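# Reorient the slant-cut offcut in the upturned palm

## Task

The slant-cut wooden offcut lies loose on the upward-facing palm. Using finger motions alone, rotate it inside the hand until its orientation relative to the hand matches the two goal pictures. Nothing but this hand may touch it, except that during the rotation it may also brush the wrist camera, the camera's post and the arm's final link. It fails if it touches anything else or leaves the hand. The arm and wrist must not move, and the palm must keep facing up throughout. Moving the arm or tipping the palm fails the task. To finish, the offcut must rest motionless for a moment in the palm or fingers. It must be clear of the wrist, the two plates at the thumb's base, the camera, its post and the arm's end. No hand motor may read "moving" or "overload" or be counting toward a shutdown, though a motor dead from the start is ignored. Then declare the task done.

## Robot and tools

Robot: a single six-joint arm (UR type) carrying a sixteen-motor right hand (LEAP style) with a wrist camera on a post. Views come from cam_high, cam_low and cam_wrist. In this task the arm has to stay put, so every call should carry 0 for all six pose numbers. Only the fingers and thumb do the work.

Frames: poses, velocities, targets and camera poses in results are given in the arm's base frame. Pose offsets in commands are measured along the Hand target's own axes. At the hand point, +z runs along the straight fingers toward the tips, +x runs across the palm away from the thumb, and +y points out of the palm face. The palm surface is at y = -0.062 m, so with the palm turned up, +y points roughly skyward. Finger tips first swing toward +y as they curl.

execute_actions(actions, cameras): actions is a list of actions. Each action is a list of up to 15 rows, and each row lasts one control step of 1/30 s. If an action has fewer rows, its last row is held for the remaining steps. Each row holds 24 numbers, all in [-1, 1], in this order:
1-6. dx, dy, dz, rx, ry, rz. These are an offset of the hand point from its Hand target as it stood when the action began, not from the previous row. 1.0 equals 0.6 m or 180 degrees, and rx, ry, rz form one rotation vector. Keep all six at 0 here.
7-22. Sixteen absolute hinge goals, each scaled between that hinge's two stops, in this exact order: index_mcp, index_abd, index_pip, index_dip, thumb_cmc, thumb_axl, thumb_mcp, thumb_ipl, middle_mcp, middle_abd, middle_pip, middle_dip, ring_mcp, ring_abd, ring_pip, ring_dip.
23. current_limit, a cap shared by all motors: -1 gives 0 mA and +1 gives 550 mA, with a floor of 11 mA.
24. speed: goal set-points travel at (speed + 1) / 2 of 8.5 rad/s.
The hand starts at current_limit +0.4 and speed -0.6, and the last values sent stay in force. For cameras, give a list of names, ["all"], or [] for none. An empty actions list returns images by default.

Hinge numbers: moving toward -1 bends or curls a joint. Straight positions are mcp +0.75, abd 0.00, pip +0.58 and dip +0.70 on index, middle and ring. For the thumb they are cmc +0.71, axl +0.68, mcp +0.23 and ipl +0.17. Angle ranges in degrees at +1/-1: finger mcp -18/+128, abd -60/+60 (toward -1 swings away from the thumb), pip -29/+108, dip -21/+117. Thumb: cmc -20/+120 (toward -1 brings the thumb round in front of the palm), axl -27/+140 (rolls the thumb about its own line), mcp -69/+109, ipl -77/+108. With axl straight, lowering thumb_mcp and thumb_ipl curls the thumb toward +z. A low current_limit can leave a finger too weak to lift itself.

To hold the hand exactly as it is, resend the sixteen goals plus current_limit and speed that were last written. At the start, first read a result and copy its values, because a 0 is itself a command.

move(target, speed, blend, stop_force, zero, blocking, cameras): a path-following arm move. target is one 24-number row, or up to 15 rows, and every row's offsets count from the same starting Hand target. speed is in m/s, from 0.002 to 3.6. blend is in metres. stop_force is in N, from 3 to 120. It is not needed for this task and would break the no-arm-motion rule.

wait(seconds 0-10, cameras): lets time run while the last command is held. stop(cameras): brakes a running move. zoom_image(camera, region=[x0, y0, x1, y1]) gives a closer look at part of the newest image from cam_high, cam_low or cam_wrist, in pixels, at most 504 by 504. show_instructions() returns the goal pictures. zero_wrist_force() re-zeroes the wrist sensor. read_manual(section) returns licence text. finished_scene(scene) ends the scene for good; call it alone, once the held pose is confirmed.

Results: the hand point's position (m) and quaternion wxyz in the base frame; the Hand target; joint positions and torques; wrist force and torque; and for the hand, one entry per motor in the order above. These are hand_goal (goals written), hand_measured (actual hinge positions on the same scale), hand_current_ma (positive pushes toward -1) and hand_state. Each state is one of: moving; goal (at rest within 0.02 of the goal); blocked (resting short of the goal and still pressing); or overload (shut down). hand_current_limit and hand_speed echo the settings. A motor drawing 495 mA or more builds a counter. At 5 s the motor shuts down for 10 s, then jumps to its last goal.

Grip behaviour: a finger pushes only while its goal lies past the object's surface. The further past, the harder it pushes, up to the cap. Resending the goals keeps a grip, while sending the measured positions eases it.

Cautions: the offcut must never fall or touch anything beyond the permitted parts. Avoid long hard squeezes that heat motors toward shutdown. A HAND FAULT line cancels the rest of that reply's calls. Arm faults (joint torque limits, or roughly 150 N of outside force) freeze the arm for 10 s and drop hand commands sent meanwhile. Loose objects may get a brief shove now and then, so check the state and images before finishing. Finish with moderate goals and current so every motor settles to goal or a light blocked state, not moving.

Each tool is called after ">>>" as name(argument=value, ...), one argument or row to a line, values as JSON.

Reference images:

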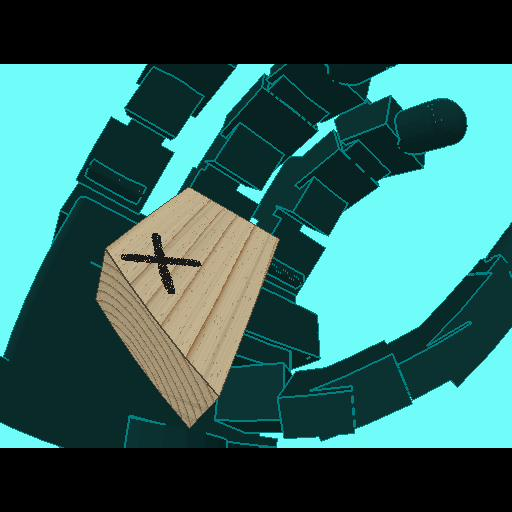

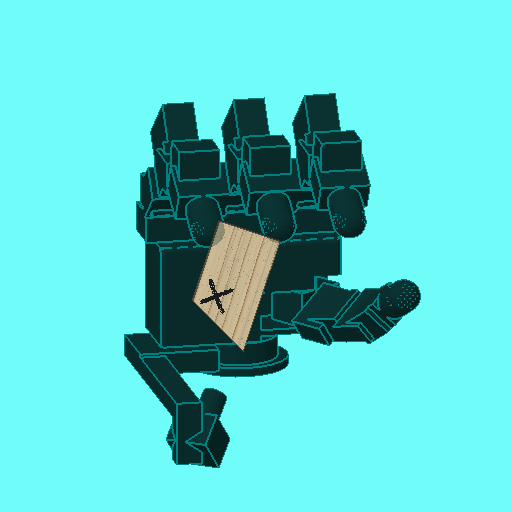

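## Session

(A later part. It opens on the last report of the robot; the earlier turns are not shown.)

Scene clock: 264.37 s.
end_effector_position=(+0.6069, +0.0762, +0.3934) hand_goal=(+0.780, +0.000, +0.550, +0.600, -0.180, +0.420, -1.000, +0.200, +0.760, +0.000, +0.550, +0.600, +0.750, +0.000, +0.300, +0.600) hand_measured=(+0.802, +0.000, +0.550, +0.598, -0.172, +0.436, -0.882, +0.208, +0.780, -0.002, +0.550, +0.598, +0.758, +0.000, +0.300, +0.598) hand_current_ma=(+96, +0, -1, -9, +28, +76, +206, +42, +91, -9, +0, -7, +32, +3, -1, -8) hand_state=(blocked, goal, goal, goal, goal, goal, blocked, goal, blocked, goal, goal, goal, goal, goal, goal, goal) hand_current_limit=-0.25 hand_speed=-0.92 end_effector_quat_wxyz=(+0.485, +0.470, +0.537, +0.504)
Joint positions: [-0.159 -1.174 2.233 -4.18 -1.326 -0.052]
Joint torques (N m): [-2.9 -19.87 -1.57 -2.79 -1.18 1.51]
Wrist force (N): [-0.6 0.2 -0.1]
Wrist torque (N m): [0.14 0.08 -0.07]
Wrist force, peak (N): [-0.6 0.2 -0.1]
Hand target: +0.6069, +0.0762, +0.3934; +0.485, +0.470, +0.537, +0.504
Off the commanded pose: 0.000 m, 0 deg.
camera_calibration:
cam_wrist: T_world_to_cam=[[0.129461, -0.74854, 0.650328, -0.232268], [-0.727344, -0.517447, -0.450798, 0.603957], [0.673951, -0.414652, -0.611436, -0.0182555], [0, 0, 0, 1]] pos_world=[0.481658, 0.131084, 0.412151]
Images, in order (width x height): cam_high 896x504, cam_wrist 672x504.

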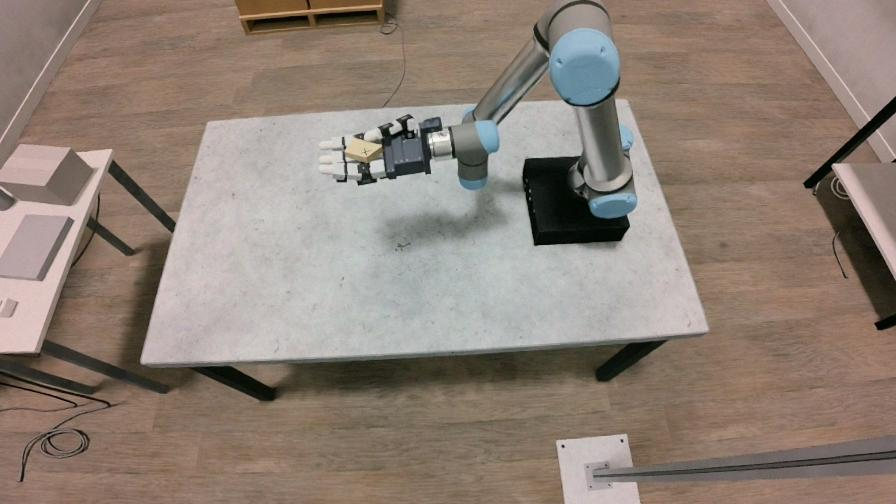

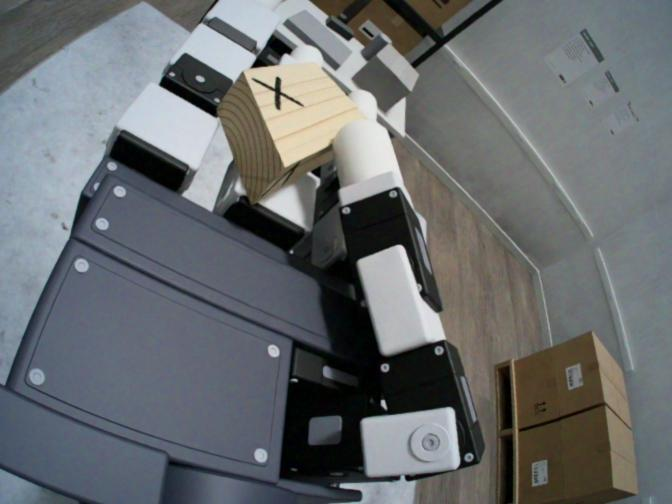

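>>> execute_actions(
  actions=[
    [[0,0,0,0,0,0,0.78,0,0.55,0.6,-0.18,0.8,-0.9,0.17,0.76,0,0.55,0.6,0.75,0,0.3,0.6,-0.3,-0.85]],
    [[0,0,0,0,0,0,0.78,0,0.55,0.6,-0.18,0.75,-0.8,0.17,0.76,0,0.55,0.6,0.75,0,0.3,0.6,-0.3,-0.85]],
    [[0,0,0,0,0,0,0.78,0,0.55,0.6,-0.18,0.42,-0.82,0.17,0.76,0,0.55,0.6,0.75,0,0.3,0.6,-0.25,-0.92]],
    [[0,0,0,0,0,0,0.78,0,0.55,0.6,-0.18,0.42,-0.82,0.17,0.76,0,0.55,0.6,0.75,0,0.3,0.6,-0.25,-0.92]],
  ],
  cameras=["cam_high","cam_wrist"],
)

>>> zoom_image(
  camera="cam_high",
  region=[320, 100, 420, 190],
)

Scene clock: 267.60 s.
end_effector_position=(+0.6069, +0.0762, +0.3934) hand_goal=(+0.780, +0.000, +0.550, +0.600, -0.180, +0.420, -0.820, +0.170, +0.760, +0.000, +0.550, +0.600, +0.750, +0.000, +0.300, +0.600) hand_measured=(+0.802, +0.000, +0.550, +0.598, -0.182, +0.426, -0.822, +0.170, +0.780, -0.002, +0.550, +0.598, +0.758, +0.000, +0.300, +0.598) hand_current_ma=(+96, +0, -1, -9, -5, +32, -8, -3, +91, -9, +0, -7, +32, +3, -1, -8) hand_state=(blocked, goal, goal, goal, goal, goal, goal, goal, blocked, goal, goal, goal, goal, goal, goal, goal) hand_current_limit=-0.25 hand_speed=-0.92 end_effector_quat_wxyz=(+0.485, +0.470, +0.537, +0.504)
Joint positions: [-0.159 -1.174 2.233 -4.18 -1.326 -0.052]
Joint torques (N m): [-0.68 -20.71 -2.1 -3.04 -1.17 1.34]
Wrist force (N): [-0.1 0.0 -0.2]
Wrist torque (N m): [0.12 0.02 -0.03]
Wrist force, peak (N): [-0.4 0.1 -0.4]
Hand target: +0.6069, +0.0762, +0.3934; +0.485, +0.470, +0.537, +0.504
Off the commanded pose: 0.000 m, 0 deg.
camera_calibration:
cam_wrist: T_world_to_cam=[[0.129461, -0.74854, 0.650328, -0.232268], [-0.727344, -0.517447, -0.450798, 0.603957], [0.673951, -0.414652, -0.611436, -0.0182555], [0, 0, 0, 1]] pos_world=[0.481658, 0.131084, 0.412151]
Images, in order (width x height): cam_high 896x504, cam_wrist 672x504.

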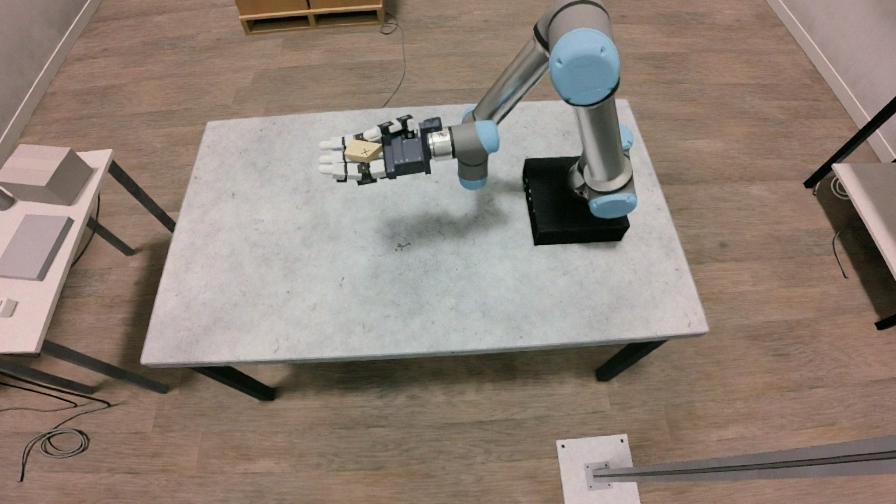

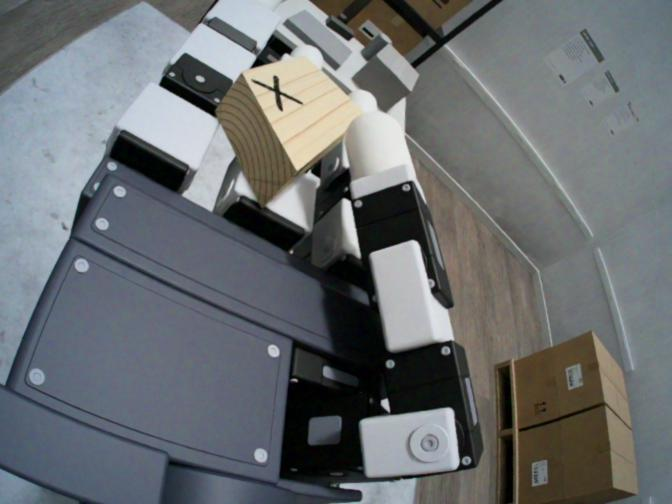

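Scaled by 5.040 from the camera's 896x504 image, which has a finer 1280x720 frame.

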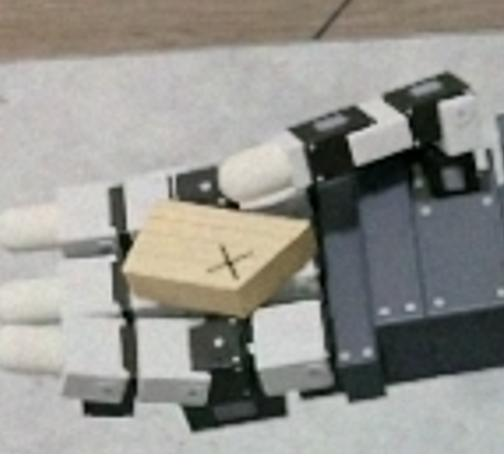

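>>> execute_actions(
  actions=[
    [[0,0,0,0,0,0,0.78,0,0.55,0.6,-0.18,0.3,-0.82,0.17,0.76,0,0.55,0.6,0.75,0,0.3,0.6,-0.25,-0.93]],
    [[0,0,0,0,0,0,0.78,0,0.55,0.6,-0.18,0.3,-0.82,0.17,0.76,0,0.55,0.6,0.75,0,0.3,0.6,-0.25,-0.93]],
  ],
  cameras=["cam_high","cam_wrist"],
)

>>> zoom_image(
  camera="cam_high",
  region=[320, 100, 420, 190],
)

Scene clock: 269.07 s.
end_effector_position=(+0.6069, +0.0762, +0.3934) hand_goal=(+0.780, +0.000, +0.550, +0.600, -0.180, +0.300, -0.820, +0.170, +0.760, +0.000, +0.550, +0.600, +0.750, +0.000, +0.300, +0.600) hand_measured=(+0.802, +0.000, +0.550, +0.598, -0.182, +0.306, -0.822, +0.170, +0.780, -0.002, +0.550, +0.598, +0.758, +0.000, +0.300, +0.598) hand_current_ma=(+96, +0, -1, -9, -5, +30, -9, -3, +91, -9, +0, -7, +32, +3, -1, -8) hand_state=(blocked, goal, goal, goal, goal, goal, goal, goal, blocked, goal, goal, goal, goal, goal, goal, goal) hand_current_limit=-0.25 hand_speed=-0.93 end_effector_quat_wxyz=(+0.485, +0.470, +0.537, +0.504)
Joint positions: [-0.159 -1.174 2.233 -4.18 -1.326 -0.052]
Joint torques (N m): [-2.15 -19.57 -2.94 -2.83 -1.08 1.55]
Wrist force (N): [-0.2 0.4 0.0]
Wrist torque (N m): [0.16 0.03 -0.03]
Wrist force, peak (N): [0.1 0.4 -0.1]
Hand target: +0.6069, +0.0762, +0.3934; +0.485, +0.470, +0.537, +0.504
Off the commanded pose: 0.000 m, 0 deg.
camera_calibration:
cam_wrist: T_world_to_cam=[[0.129461, -0.74854, 0.650328, -0.232268], [-0.727344, -0.517447, -0.450798, 0.603957], [0.673951, -0.414652, -0.611436, -0.0182555], [0, 0, 0, 1]] pos_world=[0.481658, 0.131084, 0.412151]
Images, in order (width x height): cam_high 896x504, cam_wrist 672x504.

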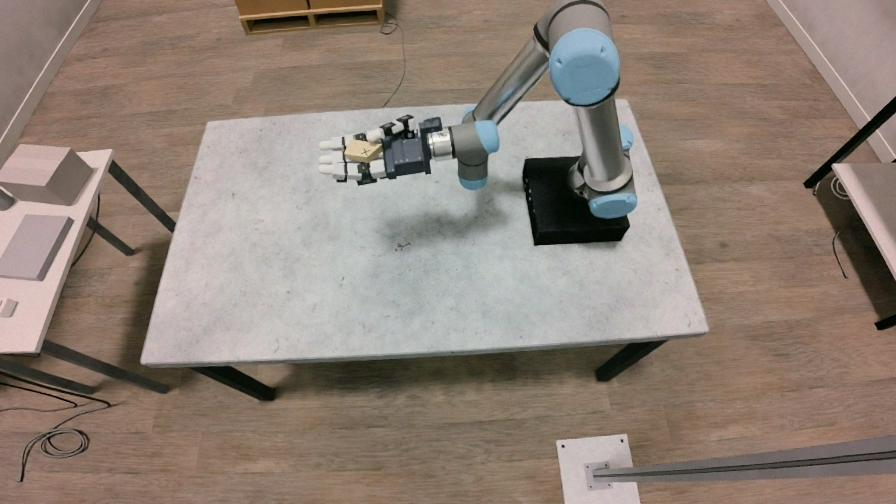

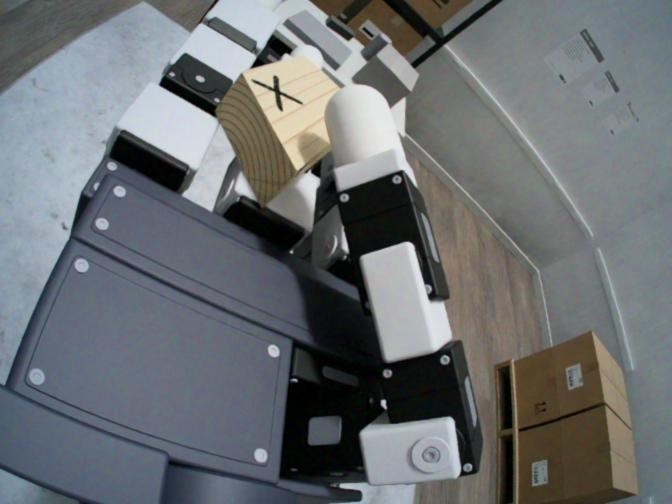

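Scaled by 5.040 from the camera's 896x504 image, which has a finer 1280x720 frame.

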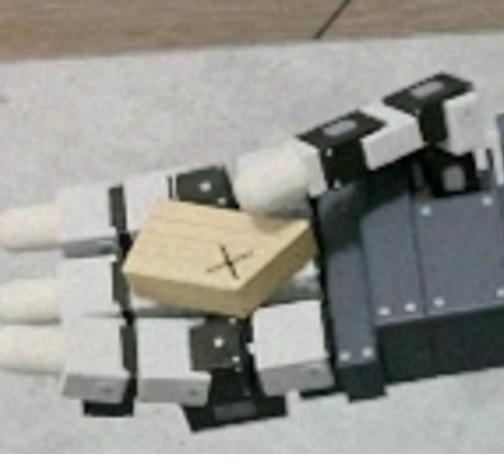

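>>> execute_actions(
  actions=[
    [[0,0,0,0,0,0,0.78,0,0.55,0.6,-0.18,0.8,-0.82,0.17,0.76,0,0.55,0.6,0.75,0,0.3,0.6,-0.3,-0.82]],
    [[0,0,0,0,0,0,0.78,0,0.55,0.6,-0.42,0.8,-0.85,0.2,0.76,0,0.55,0.6,0.75,0,0.3,0.6,-0.3,-0.85]],
    [[0,0,0,0,0,0,0.78,0,0.55,0.6,-0.42,0.55,-0.85,0.2,0.76,0,0.55,0.6,0.75,0,0.3,0.6,-0.25,-0.92]],
    [[0,0,0,0,0,0,0.78,0,0.55,0.6,-0.42,0.55,-0.85,0.2,0.76,0,0.55,0.6,0.75,0,0.3,0.6,-0.25,-0.92]],
  ],
  cameras=["cam_high","cam_wrist"],
)

>>> zoom_image(
  camera="cam_high",
  region=[320, 100, 420, 190],
)

Scene clock: 271.77 s.
end_effector_position=(+0.6069, +0.0762, +0.3934) hand_goal=(+0.780, +0.000, +0.550, +0.600, -0.420, +0.550, -0.850, +0.200, +0.760, +0.000, +0.550, +0.600, +0.750, +0.000, +0.300, +0.600) hand_measured=(+0.802, +0.000, +0.550, +0.598, -0.418, +0.554, -0.852, +0.196, +0.780, -0.002, +0.550, +0.598, +0.758, +0.000, +0.300, +0.598) hand_current_ma=(+96, +0, -1, -9, +9, +18, -10, -22, +91, -9, +0, -7, +32, +3, -1, -8) hand_state=(blocked, goal, goal, goal, goal, goal, goal, goal, blocked, goal, goal, goal, goal, goal, goal, goal) hand_current_limit=-0.25 hand_speed=-0.92 end_effector_quat_wxyz=(+0.485, +0.470, +0.537, +0.504)
Joint positions: [-0.159 -1.174 2.233 -4.18 -1.326 -0.052]
Joint torques (N m): [-2.06 -20.68 -2.36 -2.8 -0.87 1.48]
Wrist force (N): [0.1 -0.1 -0.1]
Wrist torque (N m): [0.12 -0.01 -0.01]
Wrist force, peak (N): [0.2 0.5 -0.1]
Hand target: +0.6069, +0.0762, +0.3934; +0.485, +0.470, +0.537, +0.504
Off the commanded pose: 0.000 m, 0 deg.
camera_calibration:
cam_wrist: T_world_to_cam=[[0.129461, -0.74854, 0.650328, -0.232268], [-0.727344, -0.517447, -0.450798, 0.603957], [0.673951, -0.414652, -0.611436, -0.0182555], [0, 0, 0, 1]] pos_world=[0.481658, 0.131084, 0.412151]
Images, in order (width x height): cam_high 896x504, cam_wrist 672x504.

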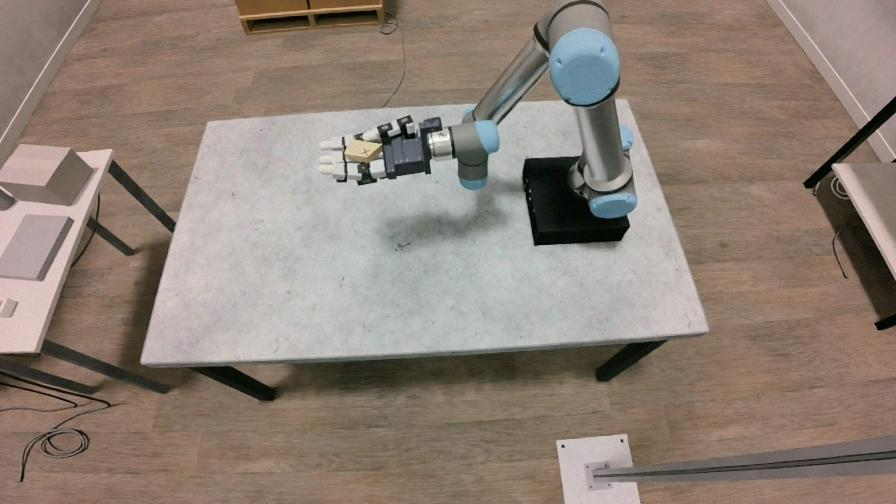

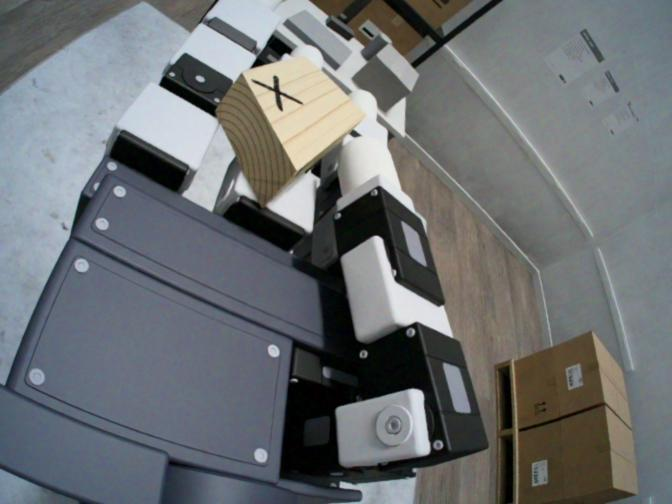

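Scaled by 5.040 from the camera's 896x504 image, which has a finer 1280x720 frame.

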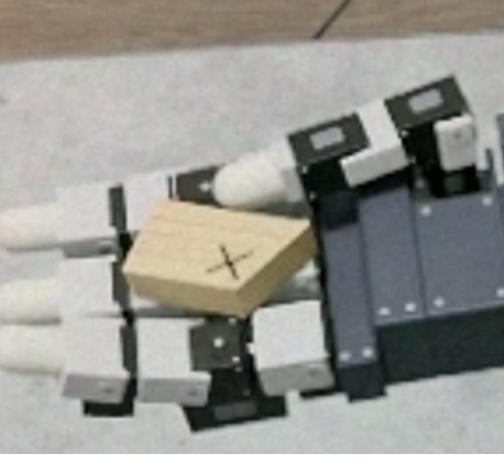

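Push on gently.

>>> execute_actions(
  actions=[
    [[0,0,0,0,0,0,0.78,0,0.55,0.6,-0.44,0.42,-0.83,0.2,0.76,0,0.55,0.6,0.75,0,0.3,0.6,-0.25,-0.93]],
    [[0,0,0,0,0,0,0.78,0,0.55,0.6,-0.44,0.42,-0.83,0.2,0.76,0,0.55,0.6,0.75,0,0.3,0.6,-0.25,-0.93]],
  ],
  cameras=["cam_high","cam_wrist"],
)

>>> zoom_image(
  camera="cam_high",
  region=[320, 100, 420, 190],
)

Scene clock: 273.17 s.
end_effector_position=(+0.6069, +0.0762, +0.3934) hand_goal=(+0.780, +0.000, +0.550, +0.600, -0.440, +0.420, -0.830, +0.200, +0.760, +0.000, +0.550, +0.600, +0.750, +0.000, +0.300, +0.600) hand_measured=(+0.802, +0.000, +0.550, +0.598, -0.434, +0.494, -0.824, +0.204, +0.780, -0.002, +0.550, +0.598, +0.760, +0.000, +0.300, +0.598) hand_current_ma=(+96, +0, -1, -9, +24, +206, +26, +16, +91, -9, +0, -7, +42, +3, -1, -8) hand_state=(blocked, goal, goal, goal, goal, blocked, goal, goal, blocked, goal, goal, goal, goal, goal, goal, goal) hand_current_limit=-0.25 hand_speed=-0.93 end_effector_quat_wxyz=(+0.485, +0.470, +0.537, +0.504)
Joint positions: [-0.159 -1.174 2.233 -4.18 -1.326 -0.052]
Joint torques (N m): [-2.41 -19.33 -3.09 -2.87 -1.1 1.36]
Wrist force (N): [0.0 0.2 -0.1]
Wrist torque (N m): [0.14 0.01 -0.02]
Wrist force, peak (N): [-0.2 0.4 0.3]
Hand target: +0.6069, +0.0762, +0.3934; +0.485, +0.470, +0.537, +0.504
Off the commanded pose: 0.000 m, 0 deg.
camera_calibration:
cam_wrist: T_world_to_cam=[[0.129461, -0.74854, 0.650328, -0.232268], [-0.727344, -0.517447, -0.450798, 0.603957], [0.673951, -0.414652, -0.611436, -0.0182555], [0, 0, 0, 1]] pos_world=[0.481658, 0.131084, 0.412151]
Images, in order (width x height): cam_high 896x504, cam_wrist 672x504.

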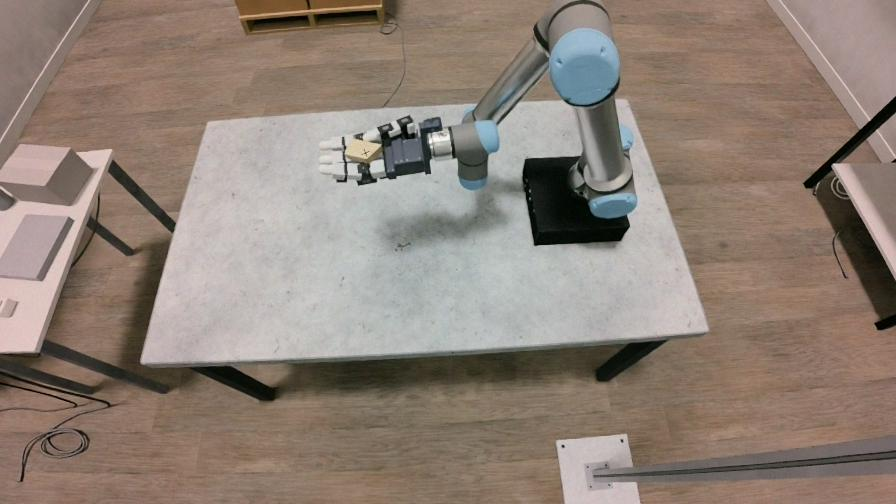

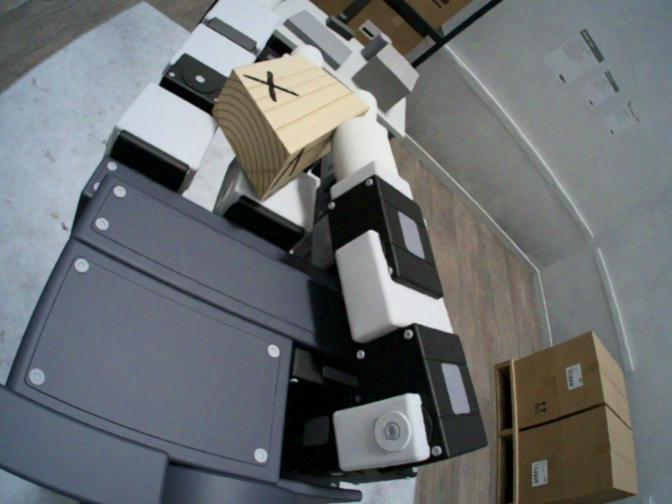

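Scaled by 5.040 from the camera's 896x504 image, which has a finer 1280x720 frame.

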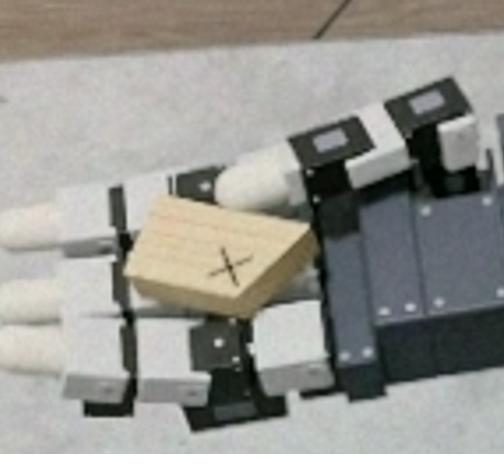

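>>> execute_actions(
  actions=[
    [[0,0,0,0,0,0,0.78,0,0.55,0.6,-0.3,0.8,-0.8,0.2,0.76,0,0.55,0.6,0.75,0,0.3,0.6,-0.3,-0.87]],
    [[0,0,0,0,0,0,0.78,0,0.55,0.6,-0.2,0.75,-0.4,0.1,0.76,0,0.55,0.6,0.75,0,0.3,0.6,-0.3,-0.85]],
    [[0,0,0,0,0,0,0.78,0,0.55,0.6,-0.2,0.6,0,0.1,0.76,0,0.55,0.6,0.75,0,0.3,0.6,-0.3,-0.85]],
    [[0,0,0,0,0,0,0.78,0,0.55,0.6,-0.2,0.6,0,0.1,0.76,0,0.55,0.6,0.75,0,0.3,0.6,-0.3,-0.85]],
  ],
  cameras=["cam_high","cam_wrist"],
)

>>> zoom_image(
  camera="cam_high",
  region=[320, 100, 420, 190],
)

Scene clock: 276.20 s.
end_effector_position=(+0.6069, +0.0762, +0.3934) hand_goal=(+0.780, +0.000, +0.550, +0.600, -0.200, +0.600, +0.000, +0.100, +0.760, +0.000, +0.550, +0.600, +0.750, +0.000, +0.300, +0.600) hand_measured=(+0.802, +0.000, +0.550, +0.598, -0.198, +0.604, -0.006, +0.102, +0.780, -0.002, +0.550, +0.598, +0.760, +0.000, +0.300, +0.598) hand_current_ma=(+96, +0, -1, -9, +3, +19, -27, +5, +91, -9, +0, -7, +42, +3, -1, -8) hand_state=(blocked, goal, goal, goal, goal, goal, goal, goal, blocked, goal, goal, goal, goal, goal, goal, goal) hand_current_limit=-0.30 hand_speed=-0.85 end_effector_quat_wxyz=(+0.485, +0.470, +0.537, +0.504)
Joint positions: [-0.159 -1.174 2.233 -4.18 -1.326 -0.052]
Joint torques (N m): [-3.4 -20.46 -2.76 -2.87 -1.25 1.42]
Wrist force (N): [-0.2 -0.1 0.2]
Wrist torque (N m): [0.06 0.02 -0.02]
Wrist force, peak (N): [0.0 0.6 0.1]
Hand target: +0.6069, +0.0762, +0.3934; +0.485, +0.470, +0.537, +0.504
Off the commanded pose: 0.000 m, 0 deg.
camera_calibration:
cam_wrist: T_world_to_cam=[[0.129461, -0.74854, 0.650328, -0.232268], [-0.727344, -0.517447, -0.450798, 0.603957], [0.673951, -0.414652, -0.611436, -0.0182555], [0, 0, 0, 1]] pos_world=[0.481658, 0.131084, 0.412151]
Images, in order (width x height): cam_high 896x504, cam_wrist 672x504.

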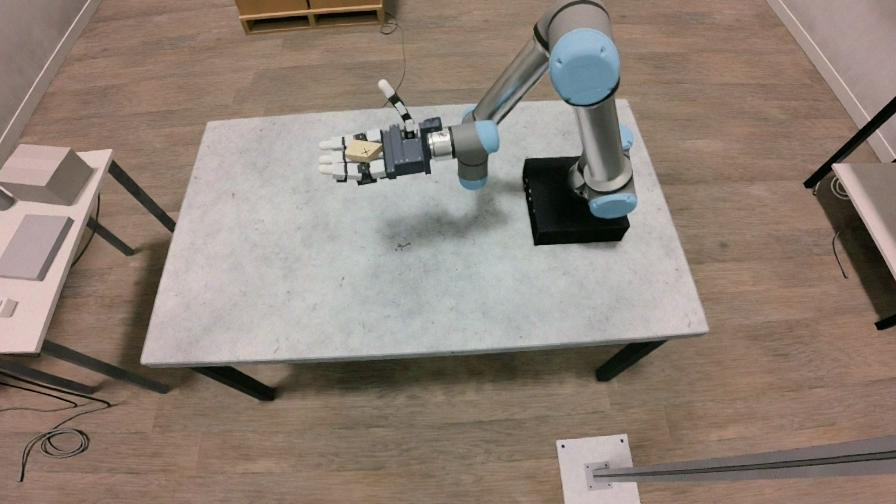

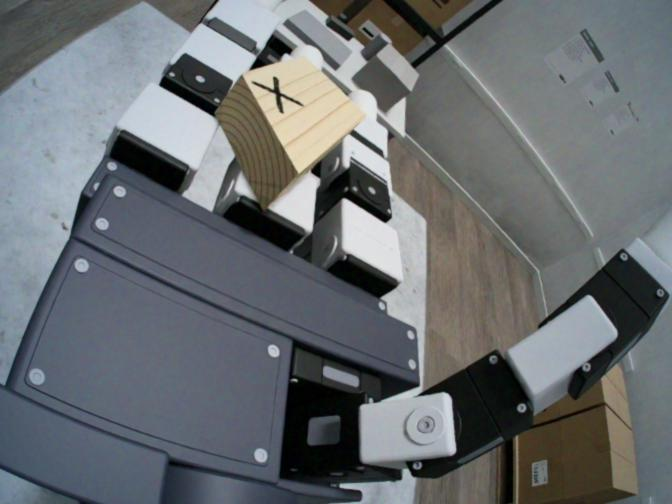

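Scaled by 5.040 from the camera's 896x504 image, which has a finer 1280x720 frame.

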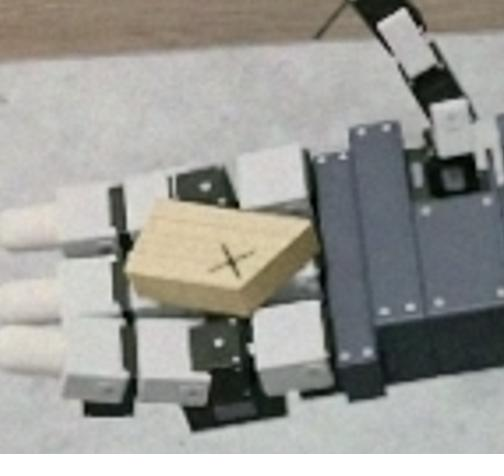

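>>> finished_scene(
  scene=2,
)

The scene is finished: the task was done.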